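# Slide paper roll onto wooden holder post and release

## Task

Place the paper roll over the post of the wooden holder so that it sits down on the holder's base, and then let go of the roll so no gripper touches it.

## Robot and tools

Robot: two arms, left_arm and right_arm, each ending in a parallel gripper. Joint ranges in rad, base to hand: waist -2.618 to 3.054, shoulder 0.000 to 3.142, elbow 0.000 to 3.142 (straight at 2.901), wrist pitch -1.571 to 1.571, wrist yaw -1.571 to 1.571, wrist roll -2.094 to 2.094.

Frame: a single scene frame for both arms. Origin at table-top height, halfway between the two nominal arm bases; +z is up, +x points out over the table, and left_arm sits toward +y (arm names do not match image left/right). Real bases are offset from nominal; a BASES line, if present, gives them. Reported hand positions and orientations may be a few cm off, more when reaching far. Gripper axes: fingers point along its +z, open and close along its y. end_effector_position is the spot between the pads, roughly 1 cm short of the fingertips.

The row: every motion command uses rows of 16 numbers, always both arms: left_arm x, y, z, qw, qx, qy, qz, opening, then right_arm the same eight. x, y, z are absolute target positions in metres and the quaternion an absolute orientation (w first), all in the scene frame, so each row is a pair of poses plus openings, not offsets. Opening runs -1 (closed) to +1 (fully open, 0.094 m). To hold an arm still, repeat its whole pose from the last result before it stopped, with the same quaternion every time (the reported one may drift) and its intended opening.

execute_actions(actions, cameras): actions holds at most one item. [] just looks and returns the state with pictures. {"rows": [...], "steps": n} runs up to 15 control steps of 1/30 s (default 15), one row per step, last row repeated; an action needs at least 5 steps. Each target must be within 0.6 m of that arm's last reported position along each gripper axis, or the whole call is rejected. {"steps": n} without rows waits up to 300 steps counted from the previous result, your reply time included. Results are taken 5 steps before the action ends; those steps finish while you think. Pictures come only for an empty list or when cameras asks.

move(target, speed, blend, blocking, cameras): drives each gripper in a straight line to its pose; target is one 16-number row or a list of up to 15 rows, no 0.6 m limit. speed is m/s per arm path, 0.002 to 0.5, default 0.25 (rotation up to twice that in rad/s), one number or one per target. blend (m) rounds corners in a list; 0 stops at each. All paths finish together, take at least 0.5 s, and are cut off at 10 s. No obstacle avoidance, including the other arm. Faster moves lag and stray more and hit harder; aiming further past a contact presses harder. Openings of the first target are sent at once; later targets' openings are applied after all arms come to rest there. Avoid paths passing near an arm's own base (shoulder posture may flip). blocking=false returns after about 0.5 s while motion continues. The result adds a "move:" line: done, off_target, moving, held, fault, and limits such as paced (pose clipped) or held (steps withheld). done means within 10 mm and 2 degrees; it says nothing about contact.

wait(seconds 0 to 10): lets time pass, returns early if a move ends. stop(): brakes a running move (needs room); fingers keep moving. zoom_image(camera, region [x0,y0,x1,y1] pixels, at most 504x504) enlarges part of the latest image of cam_high, cam_left_wrist or cam_right_wrist. finished_scene(scene): ends the current scene (1 or 2) irreversibly and reports the next task; call it only once the roll rests on the base and is released.

Controller: each step the commanded pose is clipped to within 100 mm and 20 degrees of the measured one, then damped IK; far poses need several actions. Friction and weight can leave a hand a centimetre or more off with no contact. Between replies the arm is driven at most to its last clipped pose; a HELD step keeps being retried. "Hand target" shows the pose currently pursued. The clearance check may block arms getting close, but not gripper-to-gripper contact.

Gripping: grip_measured uses the opening scale; empty it reads up to about 1.6 mm wide. On a hard part it reads up to ~3 mm (0.064) under the part's width, more for round or small items; about 0.05 below first-touch reading (0.11+ for round) gives full force, 50 to 64 N per pad. Close slowly on deformable items. Release by commanding well above grip_measured. Joint torque readings include gravity, have offsets, and joints 1-3 wrap at ±28 N m.

Caution: do not drop the roll, release it while it moves, slam, or push hard; never let anything leave the table; avoid arm-to-arm collisions (can fail the scene). Occasional tugs may hit held parts. Motors heat when holding loads, stretched, or pushing unreachably: MOTOR HOT at 75 °C, fault fold at 90 °C, collapse at 100 °C.

Cameras: cam_high (fixed, above the table facing back toward the robot), cam_left_wrist, cam_right_wrist, each 672x504, with calibration given per scene.

Each tool is called after ">>>" by a JSON object that holds its "api" and its "payload", one argument or row to a line.

## Session

>>> {"api": "execute_actions", "payload": {
  "actions": [],
  "cameras": ["all"]
}}

Scene clock: 0.00 s of 4400.00 s.
left_arm: end_effector_position=(+0.4202, +0.4363, +0.1842) grip_measured=+1.000 end_effector_quat_wxyz=(+0.502, -0.148, +0.852, +0.022) | right_arm: end_effector_position=(+0.3129, -0.0584, +0.2484) grip_measured=+1.000 end_effector_quat_wxyz=(+0.226, -0.313, +0.833, +0.396)
Joint positions: left_arm=[0.514 1.361 0.847 -0.026 0.275 0.032 0.094] | right_arm=[0.374 1.689 1.564 -0.823 -0.767 -0.075 0.094]
Joint velocities: within noise
Joint torques (N m): no reading
Motor temperatures (°C): left_arm=[23 24 21 24 22 21 23] | right_arm=[23 23 22 22 22 23 24]
Heat: left arm: 24 °C; right arm: 24 °C.
Hand target: left_arm +0.4204, +0.4360, +0.1883; +0.505, -0.146, +0.850, +0.022 | right_arm +0.3117, -0.0574, +0.2582; +0.235, -0.319, +0.826, +0.401
camera_calibration:
cam_left_wrist: T_world_to_cam=[[0.309565, -0.923343, 0.227172, 0.226925], [-0.769323, -0.383616, -0.510863, 0.609734], [0.558849, -0.0166232, -0.829103, 0.0287855], [0, 0, 0, 1]] pos_world=[0.382748, 0.443912, 0.283806]
cam_right_wrist: T_world_to_cam=[[0.784237, -0.424313, -0.452692, -0.15854], [-0.588642, -0.739459, -0.326651, 0.24589], [-0.196145, 0.522645, -0.82968, 0.401938], [0, 0, 0, 1]] pos_world=[0.347912, -0.0955156, 0.34203]

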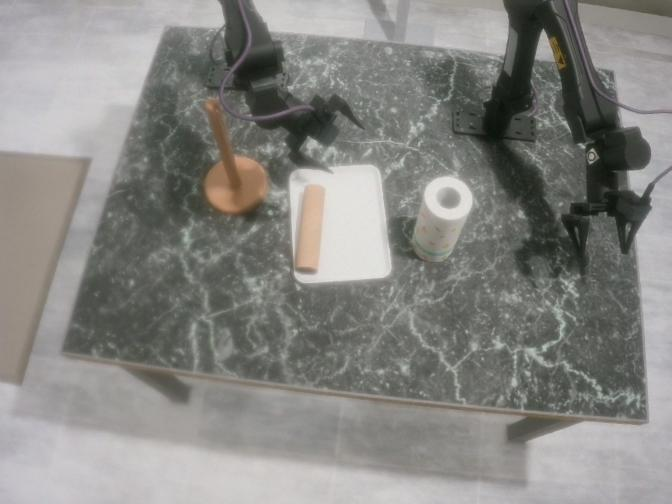

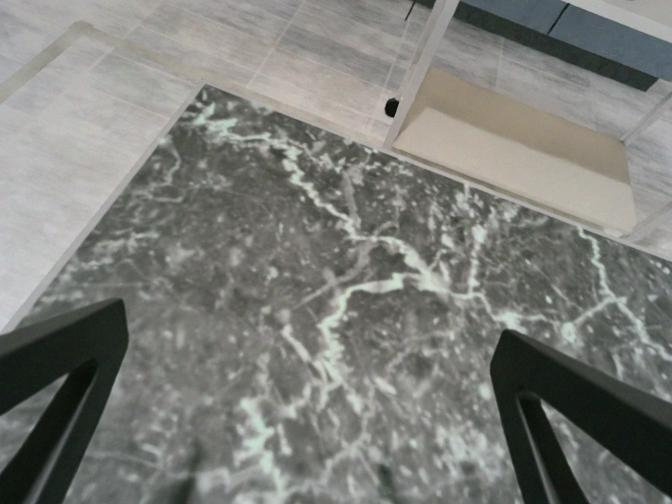

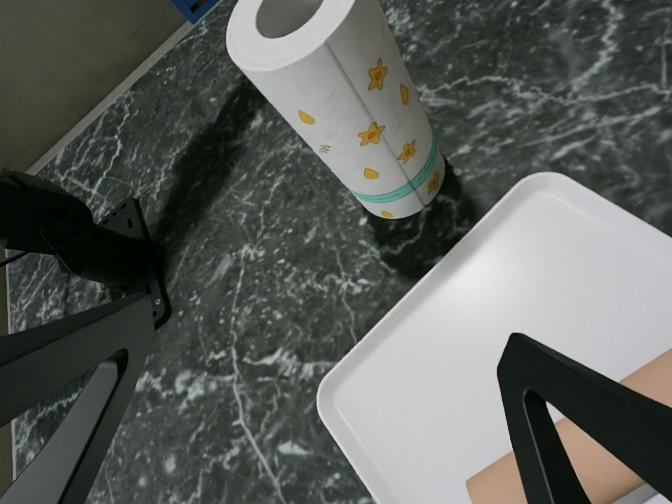

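>>> {"api": "move", "payload": {
  "target": [0.4202,0.4363,0.1842,0.502,-0.148,0.852,0.022,1,0.275,0.022,0.14,0.636,-0.310,0.636,0.310,1]
}}

>>> {"api": "zoom_image", "payload": {
  "camera": "cam_high",
  "region": [380, 140, 520, 280]
}}

>>> {"api": "zoom_image", "payload": {
  "camera": "cam_high",
  "region": [170, 80, 310, 220]
}}

Scene clock: 3.57 s of 4400.00 s.
left_arm: end_effector_position=(+0.4202, +0.4363, +0.1842) grip_measured=+1.000 end_effector_quat_wxyz=(+0.502, -0.148, +0.852, +0.022) | right_arm: end_effector_position=(+0.2755, +0.0220, +0.1470) grip_measured=+1.000 end_effector_quat_wxyz=(+0.636, -0.310, +0.633, +0.315)
Joint positions: left_arm=[0.514 1.361 0.847 -0.026 0.275 0.032 0.094] | right_arm=[0.814 1.886 0.548 1.345 -0.088 0.005 0.094]
Joint velocities: within noise
Joint torques (N m): left_arm=[-0.06 -6.11 7.49 2 0.08 -0.04] | right_arm=[0.5 -6.65 4.26 2.02 0.13 0.01]
Motor temperatures (°C): left_arm=[23 24 21 25 22 21 23] | right_arm=[23 24 23 23 22 23 24]
Heat: left arm: 25 °C; right arm: 24 °C.
Hand target: left_arm +0.4202, +0.4363, +0.1843; +0.502, -0.148, +0.852, +0.022 | right_arm +0.2749, +0.0220, +0.1400; +0.635, -0.310, +0.636, +0.310
Off the commanded pose: left_arm 0.000 m, 0 deg | right_arm 0.007 m, 1 deg.
Kept back: nothing.
move: done
camera_calibration:
cam_left_wrist: T_world_to_cam=[[0.309565, -0.923343, 0.227172, 0.226925], [-0.769323, -0.383616, -0.510863, 0.609734], [0.558849, -0.0166232, -0.829103, 0.0287855], [0, 0, 0, 1]] pos_world=[0.382748, 0.443912, 0.283806]
cam_right_wrist: T_world_to_cam=[[0.801515, -0.586346, 0.117357, -0.226017], [-0.19547, -0.442384, -0.875264, 0.216], [0.565125, 0.678597, -0.469191, 0.00225916], [0, 0, 0, 1]] pos_world=[0.2221, -0.0385022, 0.216641]

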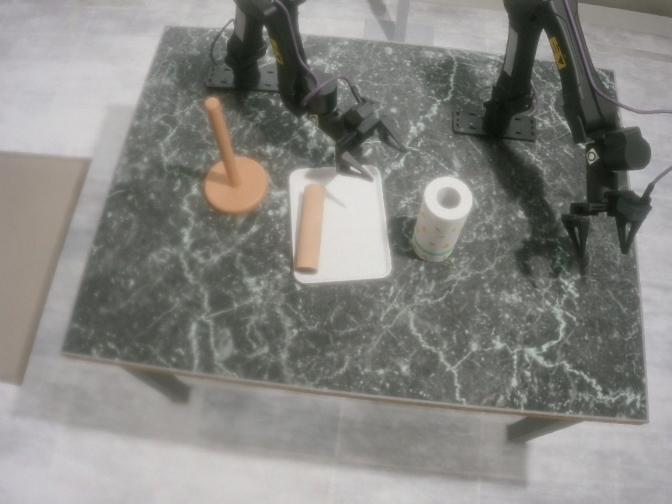

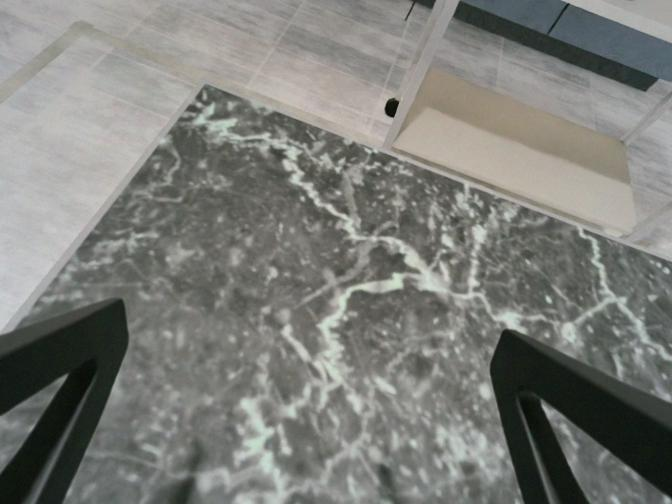

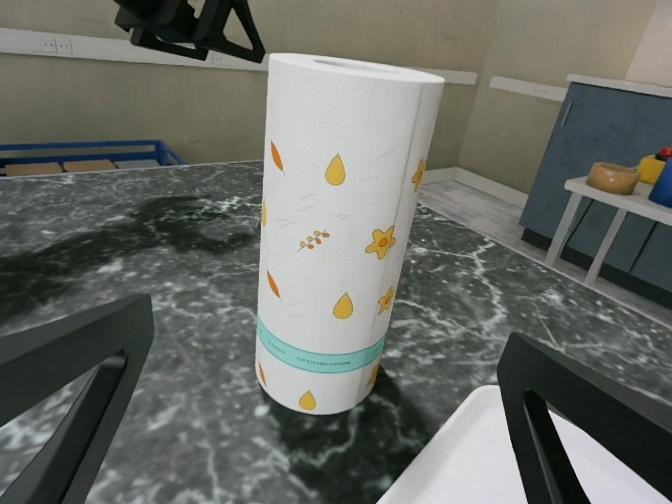

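Scaled by 3.600 from the camera's 672x504 image, which has a finer 960x720 frame.

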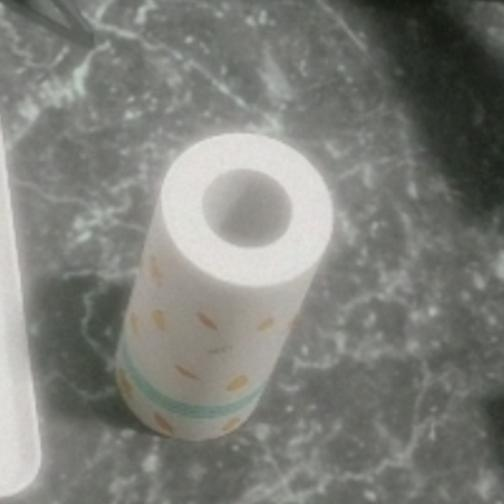

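Scaled by 3.600 from the camera's 672x504 image, which has a finer 960x720 frame.

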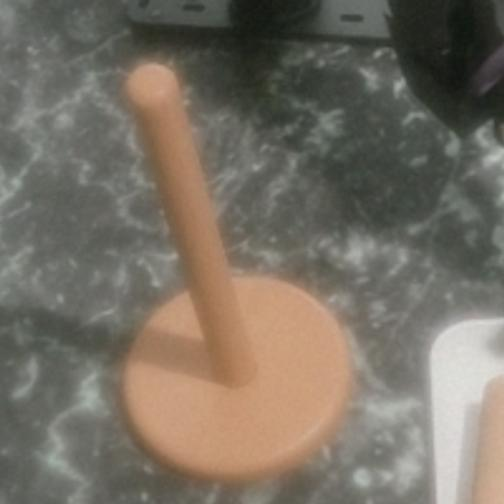

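>>> {"api": "move", "payload": {
  "target": [0.4202,0.4363,0.1842,0.502,-0.148,0.852,0.022,1,0.313,0.069,0.09,0.636,-0.310,0.636,0.310,1],
  "speed": 0.15
}}

Scene clock: 5.03 s of 4400.00 s.
left_arm: end_effector_position=(+0.4202, +0.4363, +0.1842) grip_measured=+1.000 end_effector_quat_wxyz=(+0.502, -0.148, +0.852, +0.022) | right_arm: end_effector_position=(+0.3111, +0.0641, +0.0903) grip_measured=+1.000 end_effector_quat_wxyz=(+0.629, -0.312, +0.641, +0.311)
Joint positions: left_arm=[0.514 1.361 0.847 -0.026 0.275 0.032 0.094] | right_arm=[0.822 2.22 0.784 1.42 -0.077 0.005 0.094]
Joint velocities: within noise
Joint torques (N m): left_arm=[-0.1 -6.12 7.5 2.01 0.08 -0.02] | right_arm=[0.59 -9.01 6.34 2.06 0.15 -0.03]
Motor temperatures (°C): left_arm=[23 24 21 26 22 21 23] | right_arm=[23 24 23 24 22 23 24]
Heat: left arm: 26 °C; right arm: 24 °C.
Hand target: left_arm +0.4202, +0.4363, +0.1843; +0.502, -0.148, +0.852, +0.022 | right_arm +0.3128, +0.0688, +0.0899; +0.635, -0.310, +0.636, +0.310
Off the commanded pose: left_arm 0.000 m, 0 deg | right_arm 0.005 m, 1 deg.
Kept back: nothing.
move: done
camera_calibration:
cam_left_wrist: T_world_to_cam=[[0.309565, -0.923343, 0.227172, 0.226925], [-0.769323, -0.383616, -0.510863, 0.609734], [0.558849, -0.0166232, -0.829103, 0.0287855], [0, 0, 0, 1]] pos_world=[0.382748, 0.443912, 0.283806]
cam_right_wrist: T_world_to_cam=[[0.801764, -0.586423, 0.115247, -0.223113], [-0.210243, -0.457268, -0.86412, 0.196459], [0.559439, 0.668591, -0.489913, -0.0687753], [0, 0, 0, 1]] pos_world=[0.258664, 0.00497825, 0.161783]

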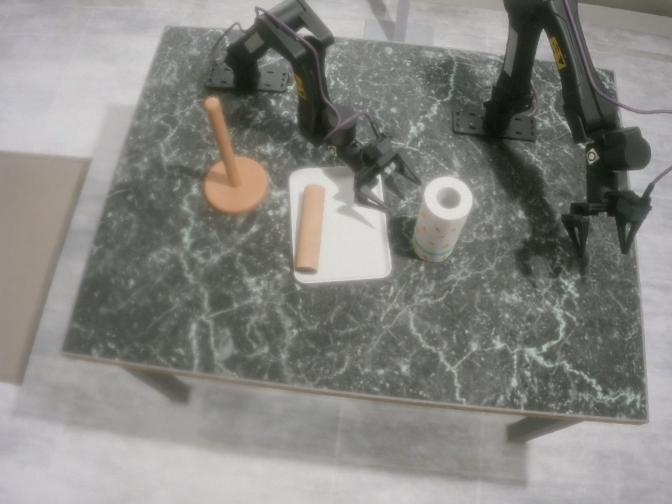

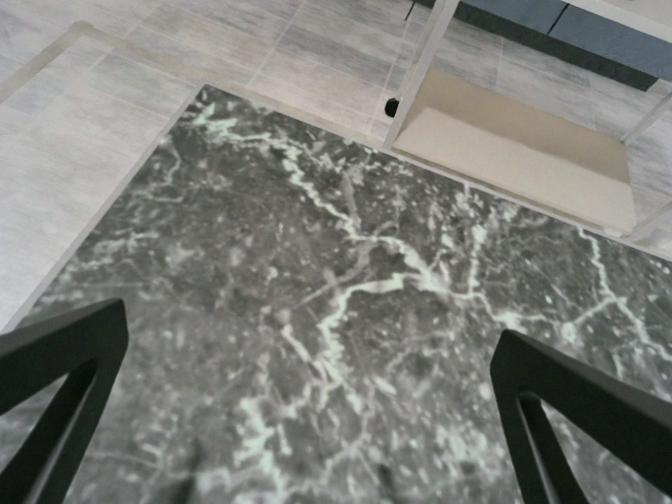

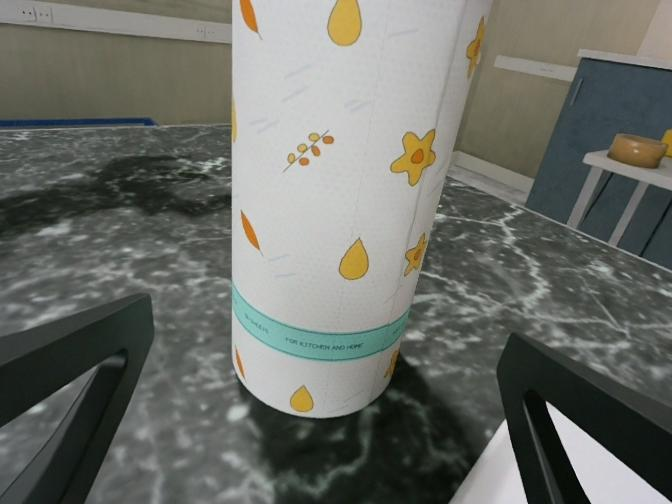

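>>> {"api": "move", "payload": {
  "target": [0.4202,0.4363,0.1842,0.502,-0.148,0.852,0.022,1,0.371,0.145,0.09,0.636,-0.310,0.636,0.310,1],
  "speed": 0.07
}}

>>> {"api": "zoom_image", "payload": {
  "camera": "cam_high",
  "region": [380, 140, 520, 280]
}}

Scene clock: 7.20 s of 4400.00 s.
left_arm: end_effector_position=(+0.4202, +0.4363, +0.1842) grip_measured=+1.000 end_effector_quat_wxyz=(+0.502, -0.148, +0.852, +0.022) | right_arm: end_effector_position=(+0.3693, +0.1388, +0.1002) grip_measured=+1.000 end_effector_quat_wxyz=(+0.638, -0.308, +0.631, +0.315)
Joint positions: left_arm=[0.514 1.361 0.847 -0.026 0.275 0.032 0.094] | right_arm=[0.838 2.395 1.234 1.174 -0.061 0.005 0.094]
Joint velocities: within noise
Joint torques (N m): left_arm=[-0.06 -6.11 7.49 2.03 0.08 -0.01] | right_arm=[0.68 -11.08 8.36 1.75 0.15 -0.03]
Motor temperatures (°C): left_arm=[23 24 21 26 22 21 23] | right_arm=[23 24 23 24 22 23 24]
Heat: left arm: 26 °C; right arm: 24 °C.
Hand target: left_arm +0.4202, +0.4363, +0.1843; +0.502, -0.148, +0.852, +0.022 | right_arm +0.3705, +0.1444, +0.0901; +0.636, -0.310, +0.636, +0.310
Off the commanded pose: left_arm 0.000 m, 0 deg | right_arm 0.012 m, 1 deg.
Kept back: nothing.
move: off_target (right_arm)
camera_calibration:
cam_left_wrist: T_world_to_cam=[[0.309565, -0.923343, 0.227172, 0.226925], [-0.769323, -0.383616, -0.510863, 0.609734], [0.558849, -0.0166232, -0.829103, 0.0287855], [0, 0, 0, 1]] pos_world=[0.382748, 0.443912, 0.283806]
cam_right_wrist: T_world_to_cam=[[0.799513, -0.588948, 0.117981, -0.226176], [-0.193437, -0.438423, -0.877706, 0.24399], [0.568649, 0.678915, -0.464449, -0.153762], [0, 0, 0, 1]] pos_world=[0.315464, 0.0781561, 0.169421]

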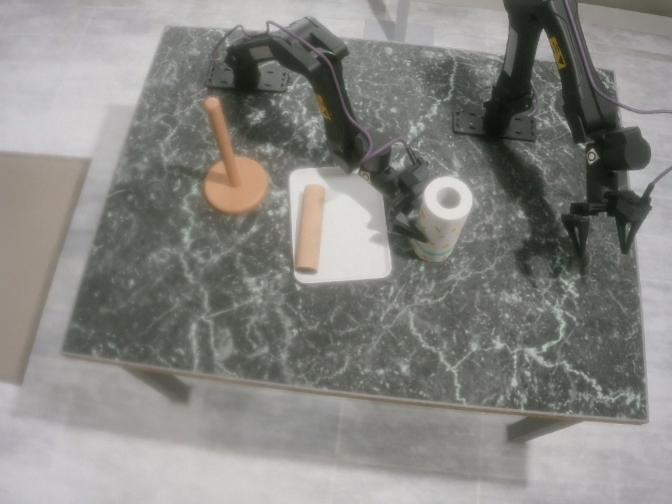

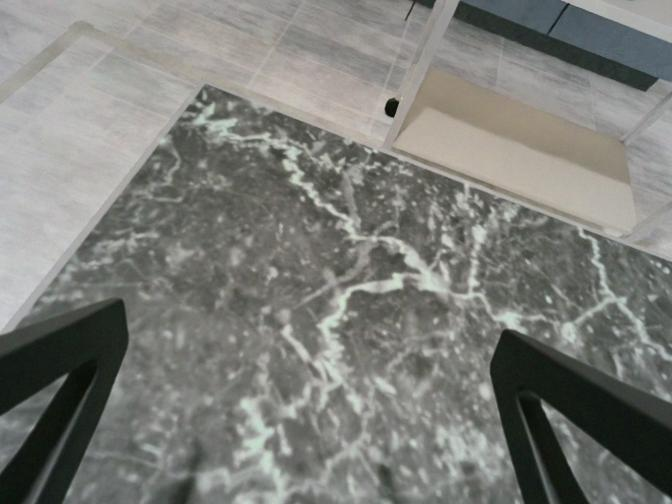

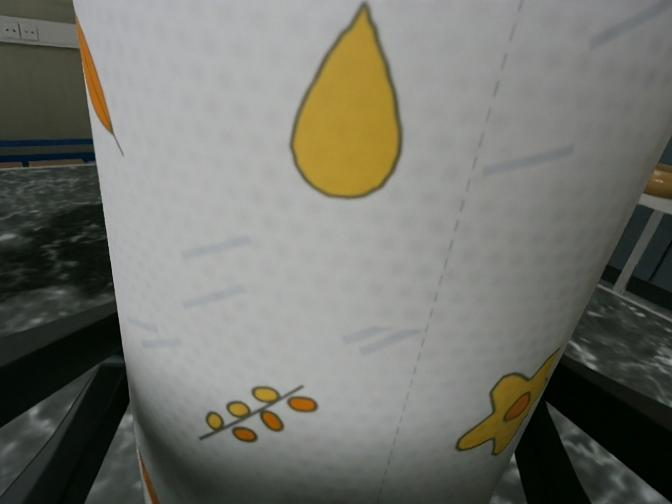

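Scaled by 3.600 from the camera's 672x504 image, which has a finer 960x720 frame.

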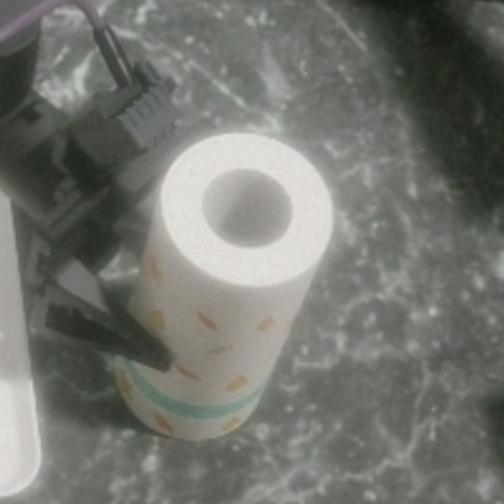

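>>> {"api": "move", "payload": {
  "target": [
    [0.4202,0.4363,0.1842,0.502,-0.148,0.852,0.022,1,0.374,0.15,0.088,0.636,-0.310,0.636,0.310,1],
    [0.4202,0.4363,0.1842,0.502,-0.148,0.852,0.022,1,0.374,0.15,0.088,0.636,-0.310,0.636,0.310,0.7],
    [0.4202,0.4363,0.1842,0.502,-0.148,0.852,0.022,1,0.374,0.15,0.088,0.636,-0.310,0.636,0.310,0.5]
  ],
  "speed": 0.07
}}

Scene clock: 10.83 s of 4400.00 s.
left_arm: end_effector_position=(+0.4202, +0.4363, +0.1842) grip_measured=+1.000 end_effector_quat_wxyz=(+0.502, -0.148, +0.852, +0.022) | right_arm: end_effector_position=(+0.3738, +0.1427, +0.0986) grip_measured=+0.695 end_effector_quat_wxyz=(+0.639, -0.307, +0.632, +0.313)
Joint positions: left_arm=[0.514 1.361 0.847 -0.026 0.275 0.032 0.094] | right_arm=[0.838 2.414 1.266 1.162 -0.056 0.005 0.08]
Joint velocities: within noise
Joint torques (N m): left_arm=[-0.01 -6.15 7.49 2.02 0.06 -0.02] | right_arm=[0.81 -11.29 8.4 1.73 0.12 -0.04]
Motor temperatures (°C): left_arm=[23 24 21 27 22 21 23] | right_arm=[23 25 23 25 22 23 24]
Heat: left arm: 27 °C; right arm: 25 °C.
Hand target: left_arm +0.4202, +0.4363, +0.1843; +0.502, -0.148, +0.852, +0.022 | right_arm +0.3734, +0.1494, +0.0881; +0.636, -0.310, +0.636, +0.310
Off the commanded pose: left_arm 0.000 m, 0 deg | right_arm 0.013 m, 1 deg.
Kept back: nothing.
move: off_target (right_arm); target 2's new opening was sent with right_arm's hand 0.013 m and 1 deg from that target; target 3's new opening was sent with right_arm's hand 0.013 m and 1 deg from that target
camera_calibration:
cam_left_wrist: T_world_to_cam=[[0.309565, -0.923343, 0.227172, 0.226925], [-0.769323, -0.383616, -0.510863, 0.609734], [0.558849, -0.0166232, -0.829103, 0.0287855], [0, 0, 0, 1]] pos_world=[0.382748, 0.443912, 0.283806]
cam_right_wrist: T_world_to_cam=[[0.796776, -0.592582, 0.118301, -0.225776], [-0.19522, -0.437703, -0.87767, 0.245701], [0.571872, 0.676212, -0.464435, -0.160611], [0, 0, 0, 1]] pos_world=[0.319707, 0.0823604, 0.167761]

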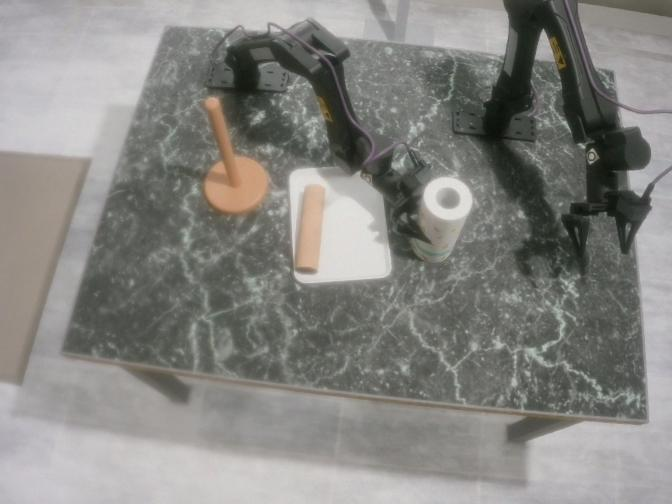

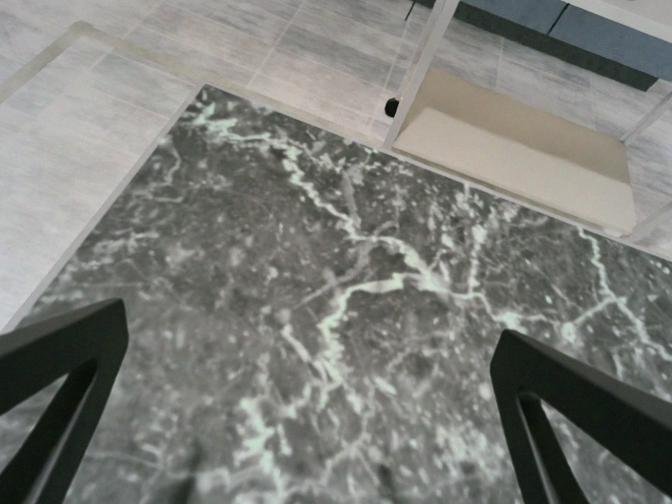

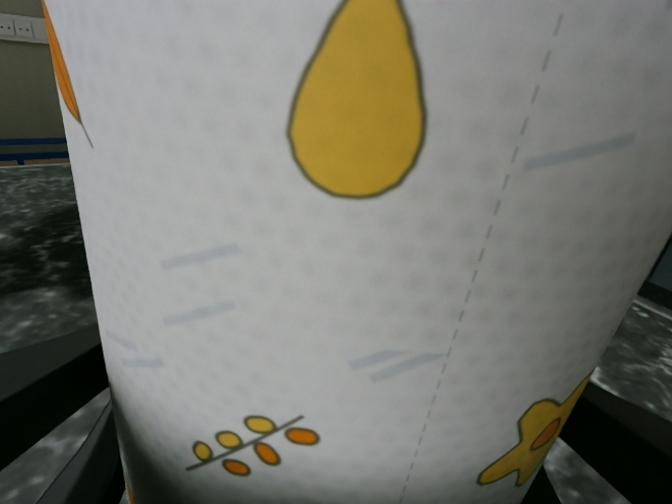

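>>> {"api": "move", "payload": {
  "target": [
    [0.4202,0.4363,0.1842,0.502,-0.148,0.852,0.022,1,0.37,0.14,0.20,0.636,-0.310,0.636,0.310,0.5],
    [0.4202,0.4363,0.1842,0.502,-0.148,0.852,0.022,1,0.34,0.0,0.43,0.674,-0.213,0.674,0.213,0.5],
    [0.4202,0.4363,0.1842,0.502,-0.148,0.852,0.022,1,0.31,-0.14,0.445,0.705,-0.062,0.705,0.062,0.5]
  ],
  "blend": 0.04,
  "speed": 0.15
}}

>>> {"api": "zoom_image", "payload": {
  "camera": "cam_high",
  "region": [180, 0, 380, 200]
}}

Scene clock: 15.70 s of 4400.00 s.
left_arm: end_effector_position=(+0.4202, +0.4363, +0.1842) grip_measured=+1.000 end_effector_quat_wxyz=(+0.502, -0.148, +0.852, +0.022) | right_arm: end_effector_position=(+0.3139, -0.1288, +0.4380) grip_measured=+0.693 end_effector_quat_wxyz=(+0.696, -0.074, +0.711, +0.066)
Joint positions: left_arm=[0.514 1.361 0.847 -0.026 0.275 0.032 0.094] | right_arm=[0.773 1.206 1.282 -0.102 0.588 0.005 0.08]
Joint velocities: within noise
Joint torques (N m): left_arm=[-0.01 -6.11 7.46 2.01 0.08 0] | right_arm=[-0.64 -7.04 6.35 1.82 0.2 -0.02]
Motor temperatures (°C): left_arm=[23 25 21 27 22 21 23] | right_arm=[23 26 23 25 22 23 24]
Heat: left arm: 27 °C; right arm: 26 °C.
Hand target: left_arm +0.4202, +0.4363, +0.1843; +0.502, -0.148, +0.852, +0.022 | right_arm +0.3101, -0.1397, +0.4449; +0.704, -0.062, +0.705, +0.062
Off the commanded pose: left_arm 0.000 m, 0 deg | right_arm 0.014 m, 2 deg.
Kept back: nothing.
move: off_target (right_arm)
camera_calibration:
cam_left_wrist: T_world_to_cam=[[0.309565, -0.923343, 0.227172, 0.226925], [-0.769323, -0.383616, -0.510863, 0.609734], [0.558849, -0.0166232, -0.829103, 0.0287855], [0, 0, 0, 1]] pos_world=[0.382748, 0.443912, 0.283806]
cam_right_wrist: T_world_to_cam=[[0.221841, -0.966256, 0.130902, -0.252259], [-0.460471, -0.222148, -0.859428, 0.516185], [0.859507, 0.13038, -0.494215, 0.067332], [0, 0, 0, 1]] pos_world=[0.235778, -0.137856, 0.509922]

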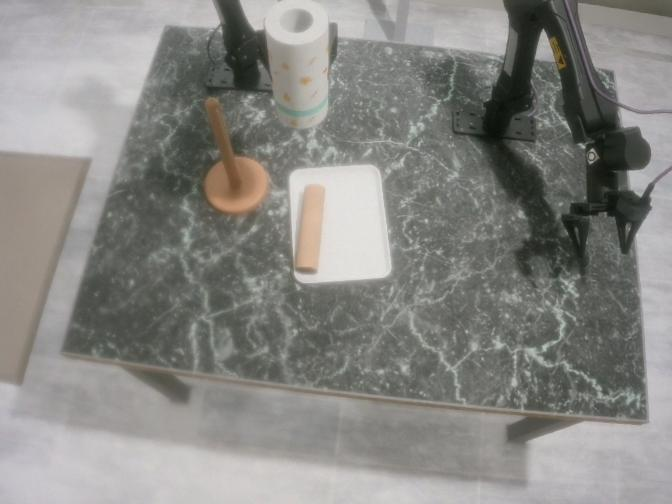

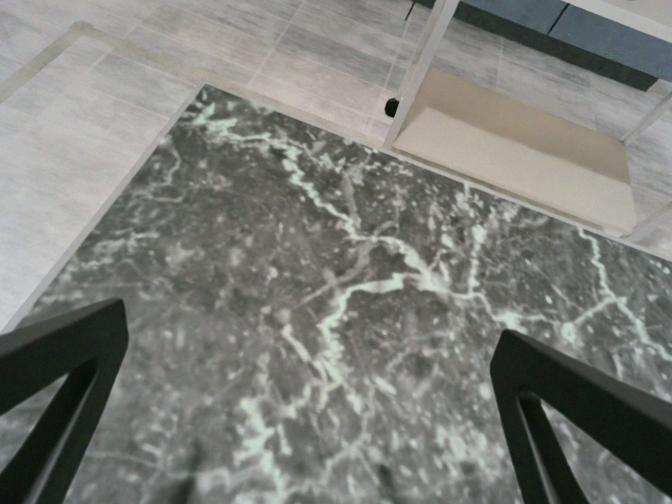

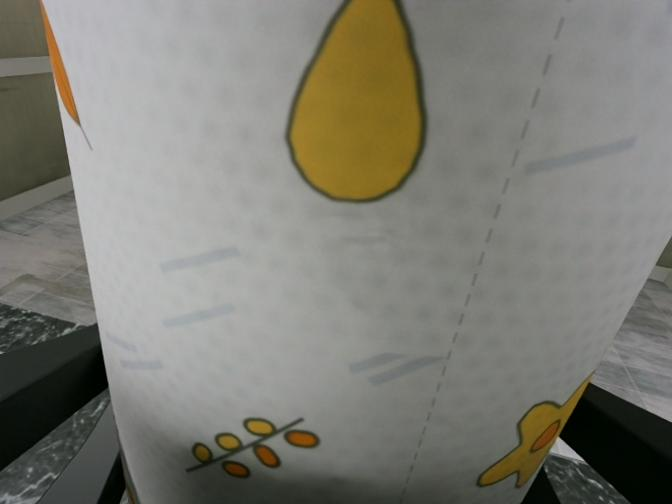

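Scaled by 2.520 from the camera's 672x504 image, which has a finer 960x720 frame.

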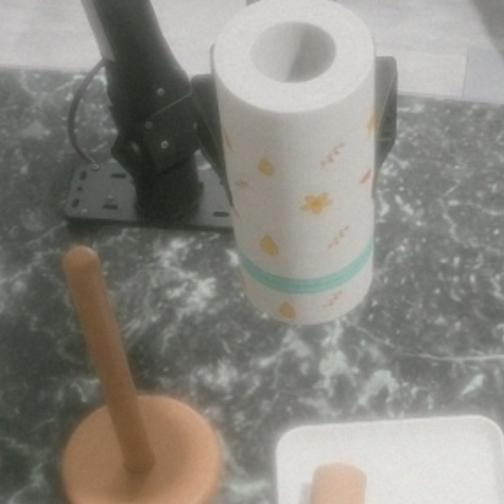

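>>> {"api": "move", "payload": {
  "target": [0.4202,0.4363,0.1842,0.502,-0.148,0.852,0.022,1,0.285,-0.22,0.46,0.705,-0.062,0.705,0.062,0.5],
  "speed": 0.1,
  "cameras": ["cam_high"]
}}

Scene clock: 17.87 s of 4400.00 s.
left_arm: end_effector_position=(+0.4202, +0.4363, +0.1842) grip_measured=+1.000 end_effector_quat_wxyz=(+0.502, -0.148, +0.852, +0.022) | right_arm: end_effector_position=(+0.2881, -0.2179, +0.4572) grip_measured=+0.693 end_effector_quat_wxyz=(+0.699, -0.060, +0.710, +0.058)
Joint positions: left_arm=[0.514 1.361 0.847 -0.026 0.275 0.032 0.094] | right_arm=[0.521 0.977 1.249 -0.288 0.366 0.004 0.08]
Joint velocities: within noise
Joint torques (N m): left_arm=[-0.03 -6.09 7.49 2 0.08 -0.04] | right_arm=[-0.64 -3.21 6.08 1.92 -0.15 -0.02]
Motor temperatures (°C): left_arm=[23 25 21 27 22 21 23] | right_arm=[23 25 23 26 22 23 25]
Heat: left arm: 27 °C; right arm: 26 °C.
Hand target: left_arm +0.4202, +0.4363, +0.1843; +0.502, -0.148, +0.852, +0.022 | right_arm +0.2849, -0.2199, +0.4600; +0.704, -0.062, +0.704, +0.062
Off the commanded pose: left_arm 0.000 m, 0 deg | right_arm 0.005 m, 1 deg.
Kept back: nothing.
move: done
Images, in order (width x height): cam_high 672x504.

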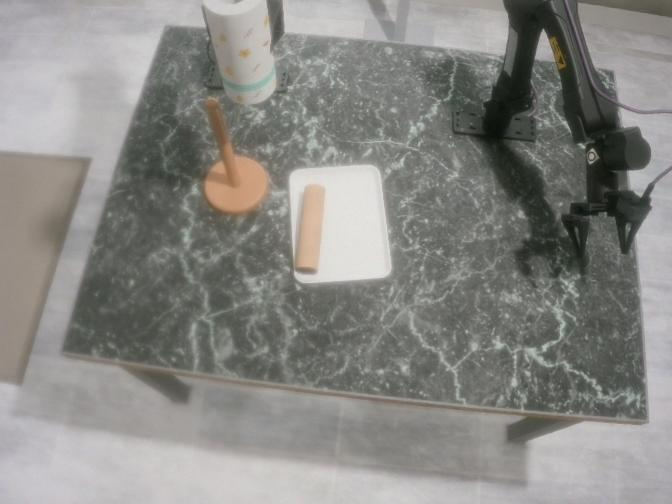

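>>> {"api": "move", "payload": {
  "target": [0.4202,0.4363,0.1842,0.502,-0.148,0.852,0.022,1,0.278,-0.300,0.46,0.707,0,0.707,0,0.5],
  "speed": 0.1,
  "cameras": ["cam_high"]
}}

>>> {"api": "zoom_image", "payload": {
  "camera": "cam_high",
  "region": [120, 0, 320, 200]
}}

Scene clock: 19.43 s of 4400.00 s.
left_arm: end_effector_position=(+0.4202, +0.4363, +0.1842) grip_measured=+1.000 end_effector_quat_wxyz=(+0.502, -0.148, +0.852, +0.022) | right_arm: end_effector_position=(+0.2822, -0.2992, +0.4573) grip_measured=+0.693 end_effector_quat_wxyz=(+0.701, +0.003, +0.713, -0.003)
Joint positions: left_arm=[0.514 1.361 0.847 -0.026 0.275 0.032 0.094] | right_arm=[0.231 0.889 1.228 -0.357 0.252 0.004 0.08]
Joint velocities: within noise
Joint torques (N m): left_arm=[-0.01 -6.15 7.46 2.01 0.07 -0.03] | right_arm=[-0.64 -2.44 5.7 1.95 -0.14 -0.01]
Motor temperatures (°C): left_arm=[23 25 22 28 22 21 23] | right_arm=[23 25 23 26 22 23 25]
Heat: left arm: 28 °C; right arm: 26 °C.
Hand target: left_arm +0.4202, +0.4363, +0.1843; +0.502, -0.148, +0.852, +0.022 | right_arm +0.2780, -0.2999, +0.4599; +0.707, +0.000, +0.707, +0.000
Off the commanded pose: left_arm 0.000 m, 0 deg | right_arm 0.005 m, 1 deg.
Kept back: nothing.
move: done
Images, in order (width x height): cam_high 672x504.

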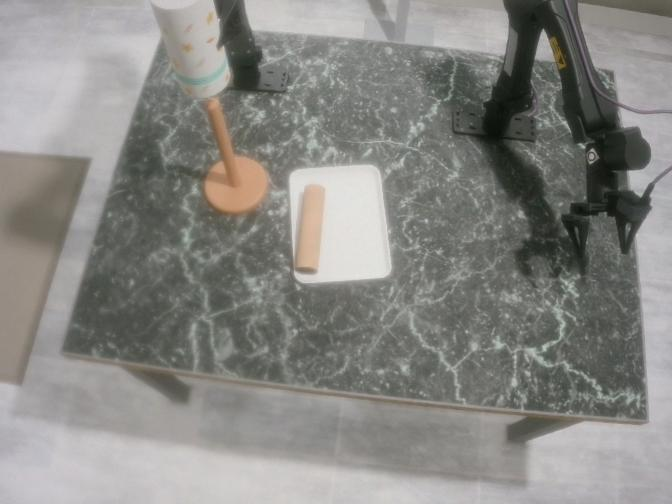

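Scaled by 2.520 from the camera's 672x504 image, which has a finer 960x720 frame.

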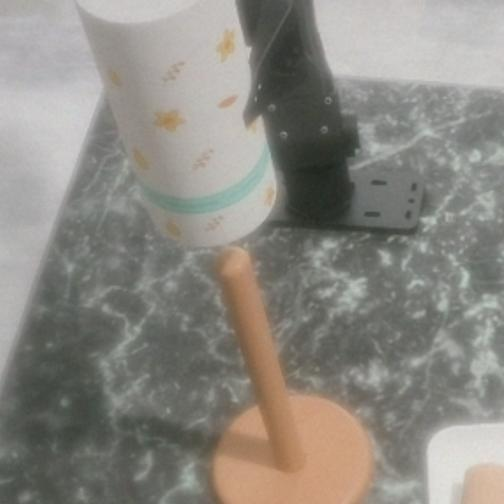

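>>> {"api": "move", "payload": {
  "target": [0.4202,0.4363,0.1842,0.502,-0.148,0.852,0.022,1,0.272,-0.300,0.423,0.707,0,0.707,0,0.5],
  "speed": 0.08,
  "cameras": ["cam_high"]
}}

>>> {"api": "zoom_image", "payload": {
  "camera": "cam_high",
  "region": [140, 0, 280, 140]
}}

Scene clock: 20.97 s of 4400.00 s.
left_arm: end_effector_position=(+0.4202, +0.4363, +0.1842) grip_measured=+1.000 end_effector_quat_wxyz=(+0.502, -0.148, +0.852, +0.022) | right_arm: end_effector_position=(+0.2758, -0.3003, +0.4132) grip_measured=+0.693 end_effector_quat_wxyz=(+0.691, -0.001, +0.723, -0.004)
Joint positions: left_arm=[0.514 1.361 0.847 -0.026 0.275 0.032 0.094] | right_arm=[0.231 0.795 1.04 -0.292 0.249 0.004 0.08]
Joint velocities: within noise
Joint torques (N m): left_arm=[-0.05 -6.11 7.47 2.02 0.07 -0.01] | right_arm=[0.18 -2.09 6.11 2.26 -0.03 0]
Motor temperatures (°C): left_arm=[23 25 22 28 22 21 23] | right_arm=[23 25 23 26 22 23 25]
Heat: left arm: 28 °C; right arm: 26 °C.
Hand target: left_arm +0.4202, +0.4363, +0.1843; +0.502, -0.148, +0.852, +0.022 | right_arm +0.2717, -0.3001, +0.4230; +0.707, +0.000, +0.707, +0.000
Off the commanded pose: left_arm 0.000 m, 0 deg | right_arm 0.010 m, 3 deg.
Kept back: nothing.
move: off_target (right_arm)
Images, in order (width x height): cam_high 672x504.

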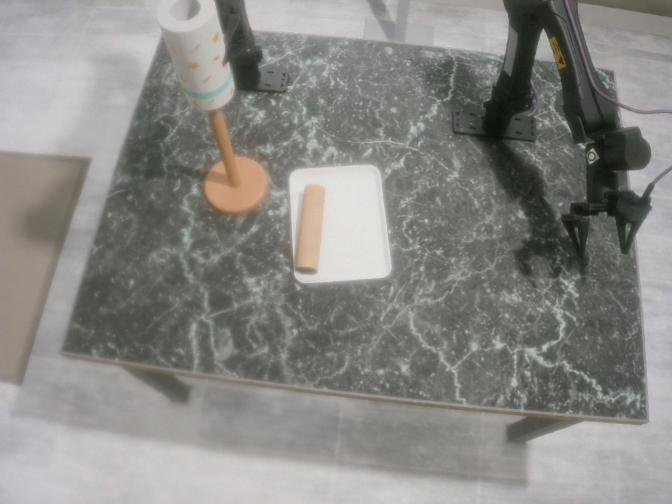

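Scaled by 3.600 from the camera's 672x504 image, which has a finer 960x720 frame.

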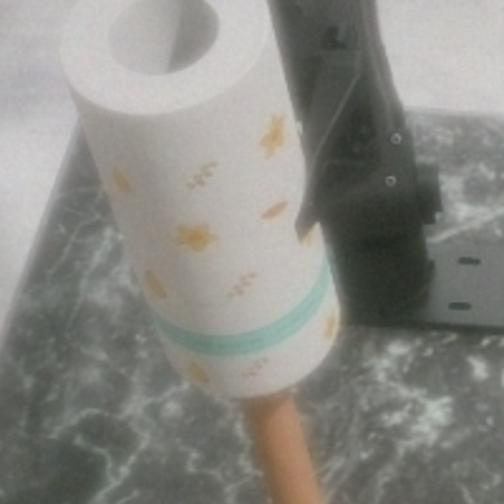

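>>> {"api": "move", "payload": {
  "target": [0.4202,0.4363,0.1842,0.502,-0.148,0.852,0.022,1,0.274,-0.300,0.38,0.713,0,0.701,0,0.5],
  "speed": 0.06,
  "cameras": ["cam_high"]
}}

>>> {"api": "zoom_image", "payload": {
  "camera": "cam_high",
  "region": [140, 0, 280, 140]
}}

Scene clock: 22.70 s of 4400.00 s.
left_arm: end_effector_position=(+0.4202, +0.4363, +0.1842) grip_measured=+1.000 end_effector_quat_wxyz=(+0.502, -0.148, +0.852, +0.022) | right_arm: end_effector_position=(+0.2779, -0.2998, +0.3697) grip_measured=+0.692 end_effector_quat_wxyz=(+0.696, +0.000, +0.718, -0.004)
Joint positions: left_arm=[0.514 1.361 0.847 -0.026 0.275 0.032 0.094] | right_arm=[0.231 0.725 0.823 -0.13 0.249 0.001 0.079]
Joint velocities: within noise
Joint torques (N m): left_arm=[-0.06 -6.09 7.53 2.01 0.09 -0.03] | right_arm=[-0.03 -2.13 6.5 2.24 -0.08 -0.03]
Motor temperatures (°C): left_arm=[23 25 22 28 22 21 23] | right_arm=[23 25 23 27 22 23 25]
Heat: left arm: 28 °C; right arm: 27 °C.
Hand target: left_arm +0.4202, +0.4363, +0.1843; +0.502, -0.148, +0.852, +0.022 | right_arm +0.2738, -0.3000, +0.3799; +0.713, +0.000, +0.701, +0.000
Off the commanded pose: left_arm 0.000 m, 0 deg | right_arm 0.011 m, 3 deg.
Kept back: nothing.
move: off_target (right_arm)
Images, in order (width x height): cam_high 672x504.

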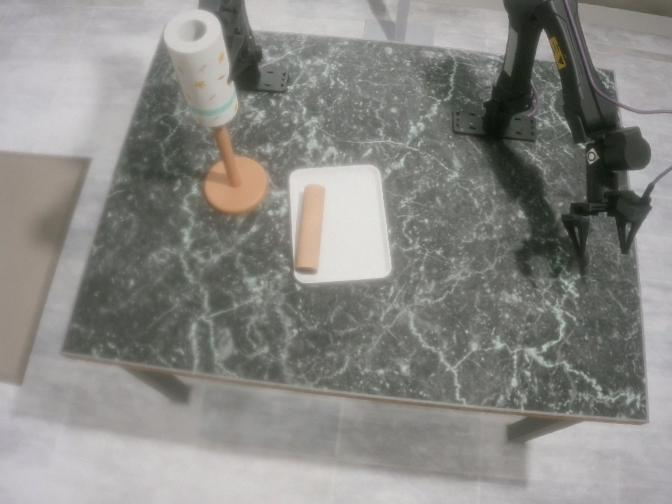

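Scaled by 3.600 from the camera's 672x504 image, which has a finer 960x720 frame.

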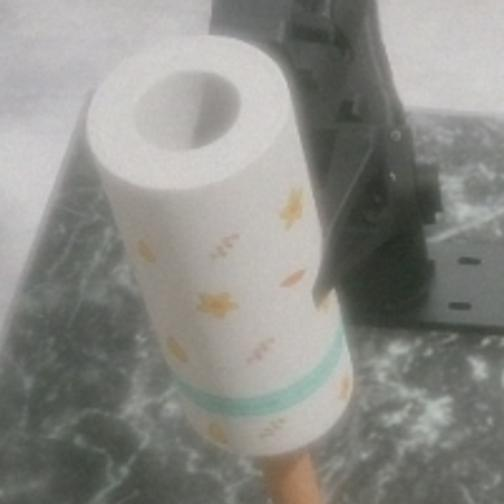

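>>> {"api": "move", "payload": {
  "target": [0.4202,0.4363,0.1842,0.502,-0.148,0.852,0.022,1,0.275,-0.300,0.31,0.716,0,0.698,0,0.5],
  "speed": 0.06,
  "cameras": ["cam_high"]
}}

>>> {"api": "zoom_image", "payload": {
  "camera": "cam_high",
  "region": [140, 20, 280, 160]
}}

Scene clock: 24.77 s of 4400.00 s.
left_arm: end_effector_position=(+0.4202, +0.4363, +0.1842) grip_measured=+1.000 end_effector_quat_wxyz=(+0.502, -0.148, +0.852, +0.022) | right_arm: end_effector_position=(+0.2778, -0.2998, +0.3004) grip_measured=+0.692 end_effector_quat_wxyz=(+0.700, +0.000, +0.714, -0.004)
Joint positions: left_arm=[0.514 1.361 0.847 -0.026 0.275 0.032 0.094] | right_arm=[0.231 0.648 0.517 0.109 0.249 -0.001 0.079]
Joint velocities: within noise
Joint torques (N m): left_arm=[0.02 -6.12 7.41 2.04 0.11 -0.01] | right_arm=[-0.21 -1.89 6.84 2.23 -0.1 -0.03]
Motor temperatures (°C): left_arm=[23 25 22 28 22 21 23] | right_arm=[23 25 23 27 22 23 25]
Heat: left arm: 28 °C; right arm: 27 °C.
Hand target: left_arm +0.4202, +0.4363, +0.1843; +0.502, -0.148, +0.852, +0.022 | right_arm +0.2748, -0.3000, +0.3099; +0.716, +0.000, +0.698, +0.000
Off the commanded pose: left_arm 0.000 m, 0 deg | right_arm 0.010 m, 3 deg.
Kept back: nothing.
move: off_target (right_arm)
Images, in order (width x height): cam_high 672x504.

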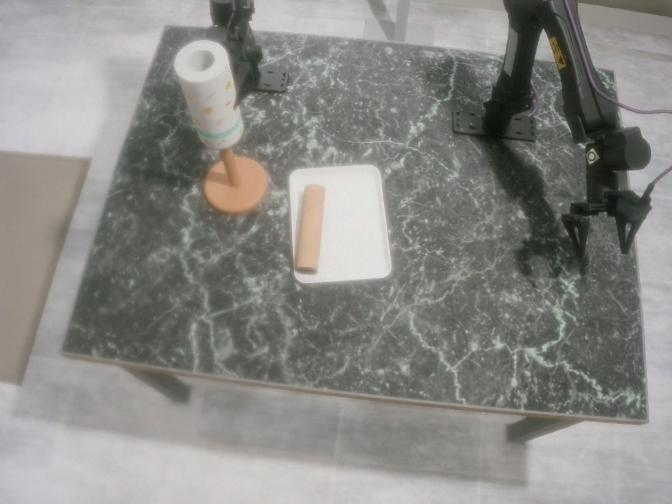

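Scaled by 3.600 from the camera's 672x504 image, which has a finer 960x720 frame.

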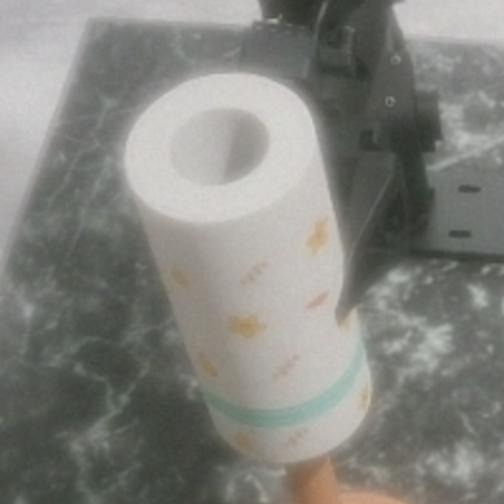

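>>> {"api": "move", "payload": {
  "target": [0.4202,0.4363,0.1842,0.502,-0.148,0.852,0.022,1,0.277,-0.300,0.24,0.716,0,0.698,0,0.5],
  "speed": 0.06,
  "cameras": ["cam_high"]
}}

>>> {"api": "zoom_image", "payload": {
  "camera": "cam_high",
  "region": [150, 50, 290, 190]
}}

Scene clock: 26.77 s of 4400.00 s.
left_arm: end_effector_position=(+0.4202, +0.4363, +0.1842) grip_measured=+1.000 end_effector_quat_wxyz=(+0.502, -0.148, +0.852, +0.022) | right_arm: end_effector_position=(+0.2770, -0.2999, +0.2362) grip_measured=+0.692 end_effector_quat_wxyz=(+0.707, +0.001, +0.707, -0.002)
Joint positions: left_arm=[0.514 1.361 0.847 -0.026 0.275 0.032 0.094] | right_arm=[0.231 0.656 0.244 0.411 0.249 -0.001 0.079]
Joint velocities: within noise
Joint torques (N m): left_arm=[-0.03 -6.08 7.39 2 0.08 -0.04] | right_arm=[-0.5 0.01 6.82 2.22 -0.15 -0.04]
Motor temperatures (°C): left_arm=[23 25 22 28 22 21 23] | right_arm=[23 25 23 28 22 23 25]
Heat: left arm: 28 °C; right arm: 28 °C.
Hand target: left_arm +0.4202, +0.4363, +0.1843; +0.502, -0.148, +0.852, +0.022 | right_arm +0.2768, -0.3000, +0.2400; +0.716, +0.000, +0.698, +0.000
Off the commanded pose: left_arm 0.000 m, 0 deg | right_arm 0.004 m, 2 deg.
Kept back: nothing.
move: done
Images, in order (width x height): cam_high 672x504.

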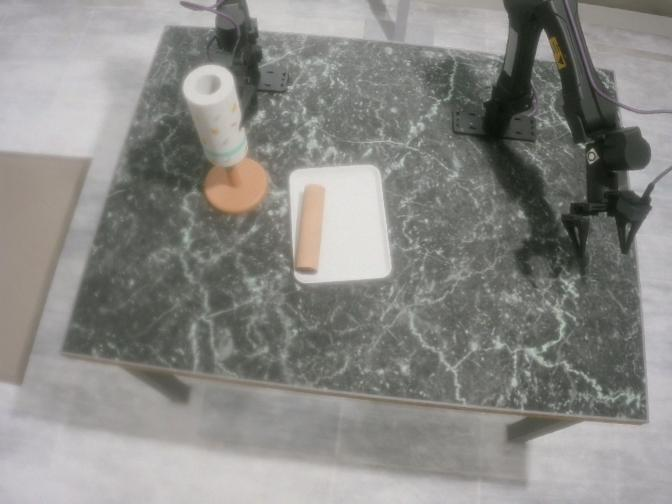

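Scaled by 3.600 from the camera's 672x504 image, which has a finer 960x720 frame.

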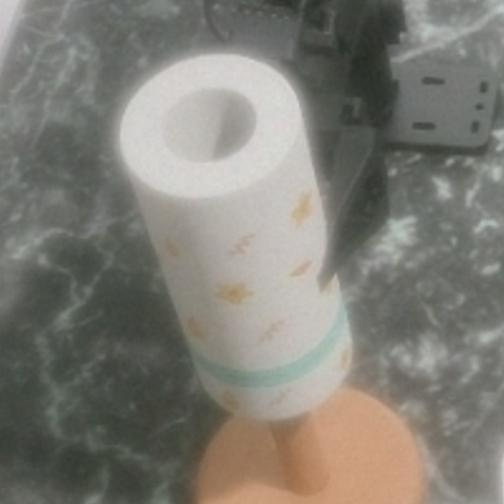

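>>> {"api": "move", "payload": {
  "target": [0.4202,0.4363,0.1842,0.502,-0.148,0.852,0.022,1,0.280,-0.300,0.17,0.714,0,0.70,0,0.5],
  "speed": 0.06,
  "cameras": ["cam_high"]
}}

>>> {"api": "zoom_image", "payload": {
  "camera": "cam_high",
  "region": [150, 70, 290, 210]
}}

Scene clock: 28.90 s of 4400.00 s.
left_arm: end_effector_position=(+0.4202, +0.4363, +0.1842) grip_measured=+1.000 end_effector_quat_wxyz=(+0.502, -0.148, +0.852, +0.022) | right_arm: end_effector_position=(+0.2814, -0.2991, +0.1659) grip_measured=+0.692 end_effector_quat_wxyz=(+0.705, +0.000, +0.709, -0.002)
Joint positions: left_arm=[0.514 1.361 0.847 -0.026 0.275 0.032 0.094] | right_arm=[0.227 1.034 0.011 1.016 0.243 -0.001 0.079]
Joint velocities: within noise
Joint torques (N m): left_arm=[0.02 -6.02 7.41 2.01 0.08 -0.02] | right_arm=[-0.61 -1.14 5.22 2.23 -0.14 -0.03]
Motor temperatures (°C): left_arm=[23 25 22 28 22 21 23] | right_arm=[23 24 23 28 22 23 25]
Heat: left arm: 28 °C; right arm: 28 °C.
Hand target: left_arm +0.4202, +0.4363, +0.1843; +0.502, -0.148, +0.852, +0.022 | right_arm +0.2799, -0.2999, +0.1699; +0.713, +0.000, +0.701, +0.000
Off the commanded pose: left_arm 0.000 m, 0 deg | right_arm 0.004 m, 2 deg.
Kept back: nothing.
move: done
Images, in order (width x height): cam_high 672x504.

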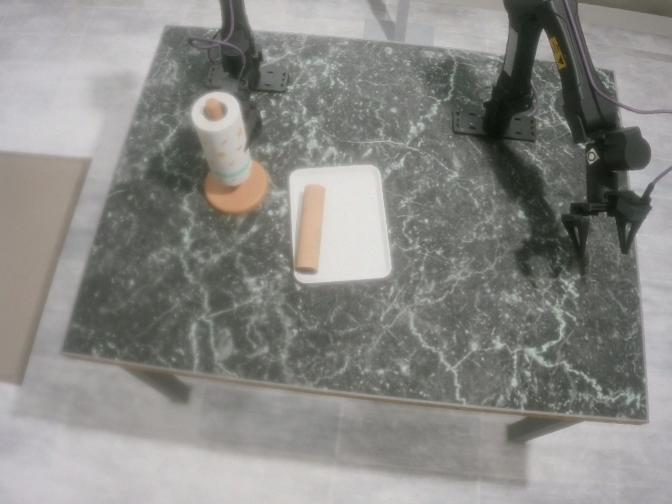

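Scaled by 3.600 from the camera's 672x504 image, which has a finer 960x720 frame.

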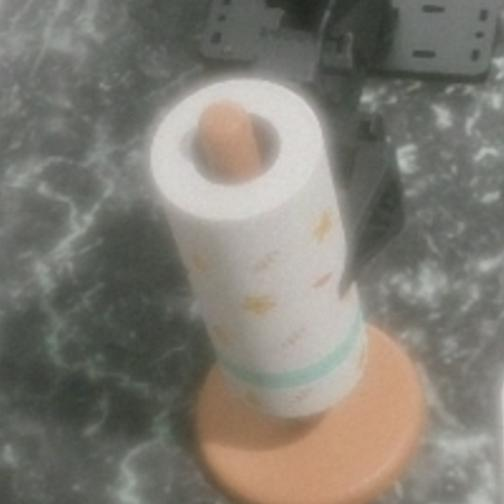

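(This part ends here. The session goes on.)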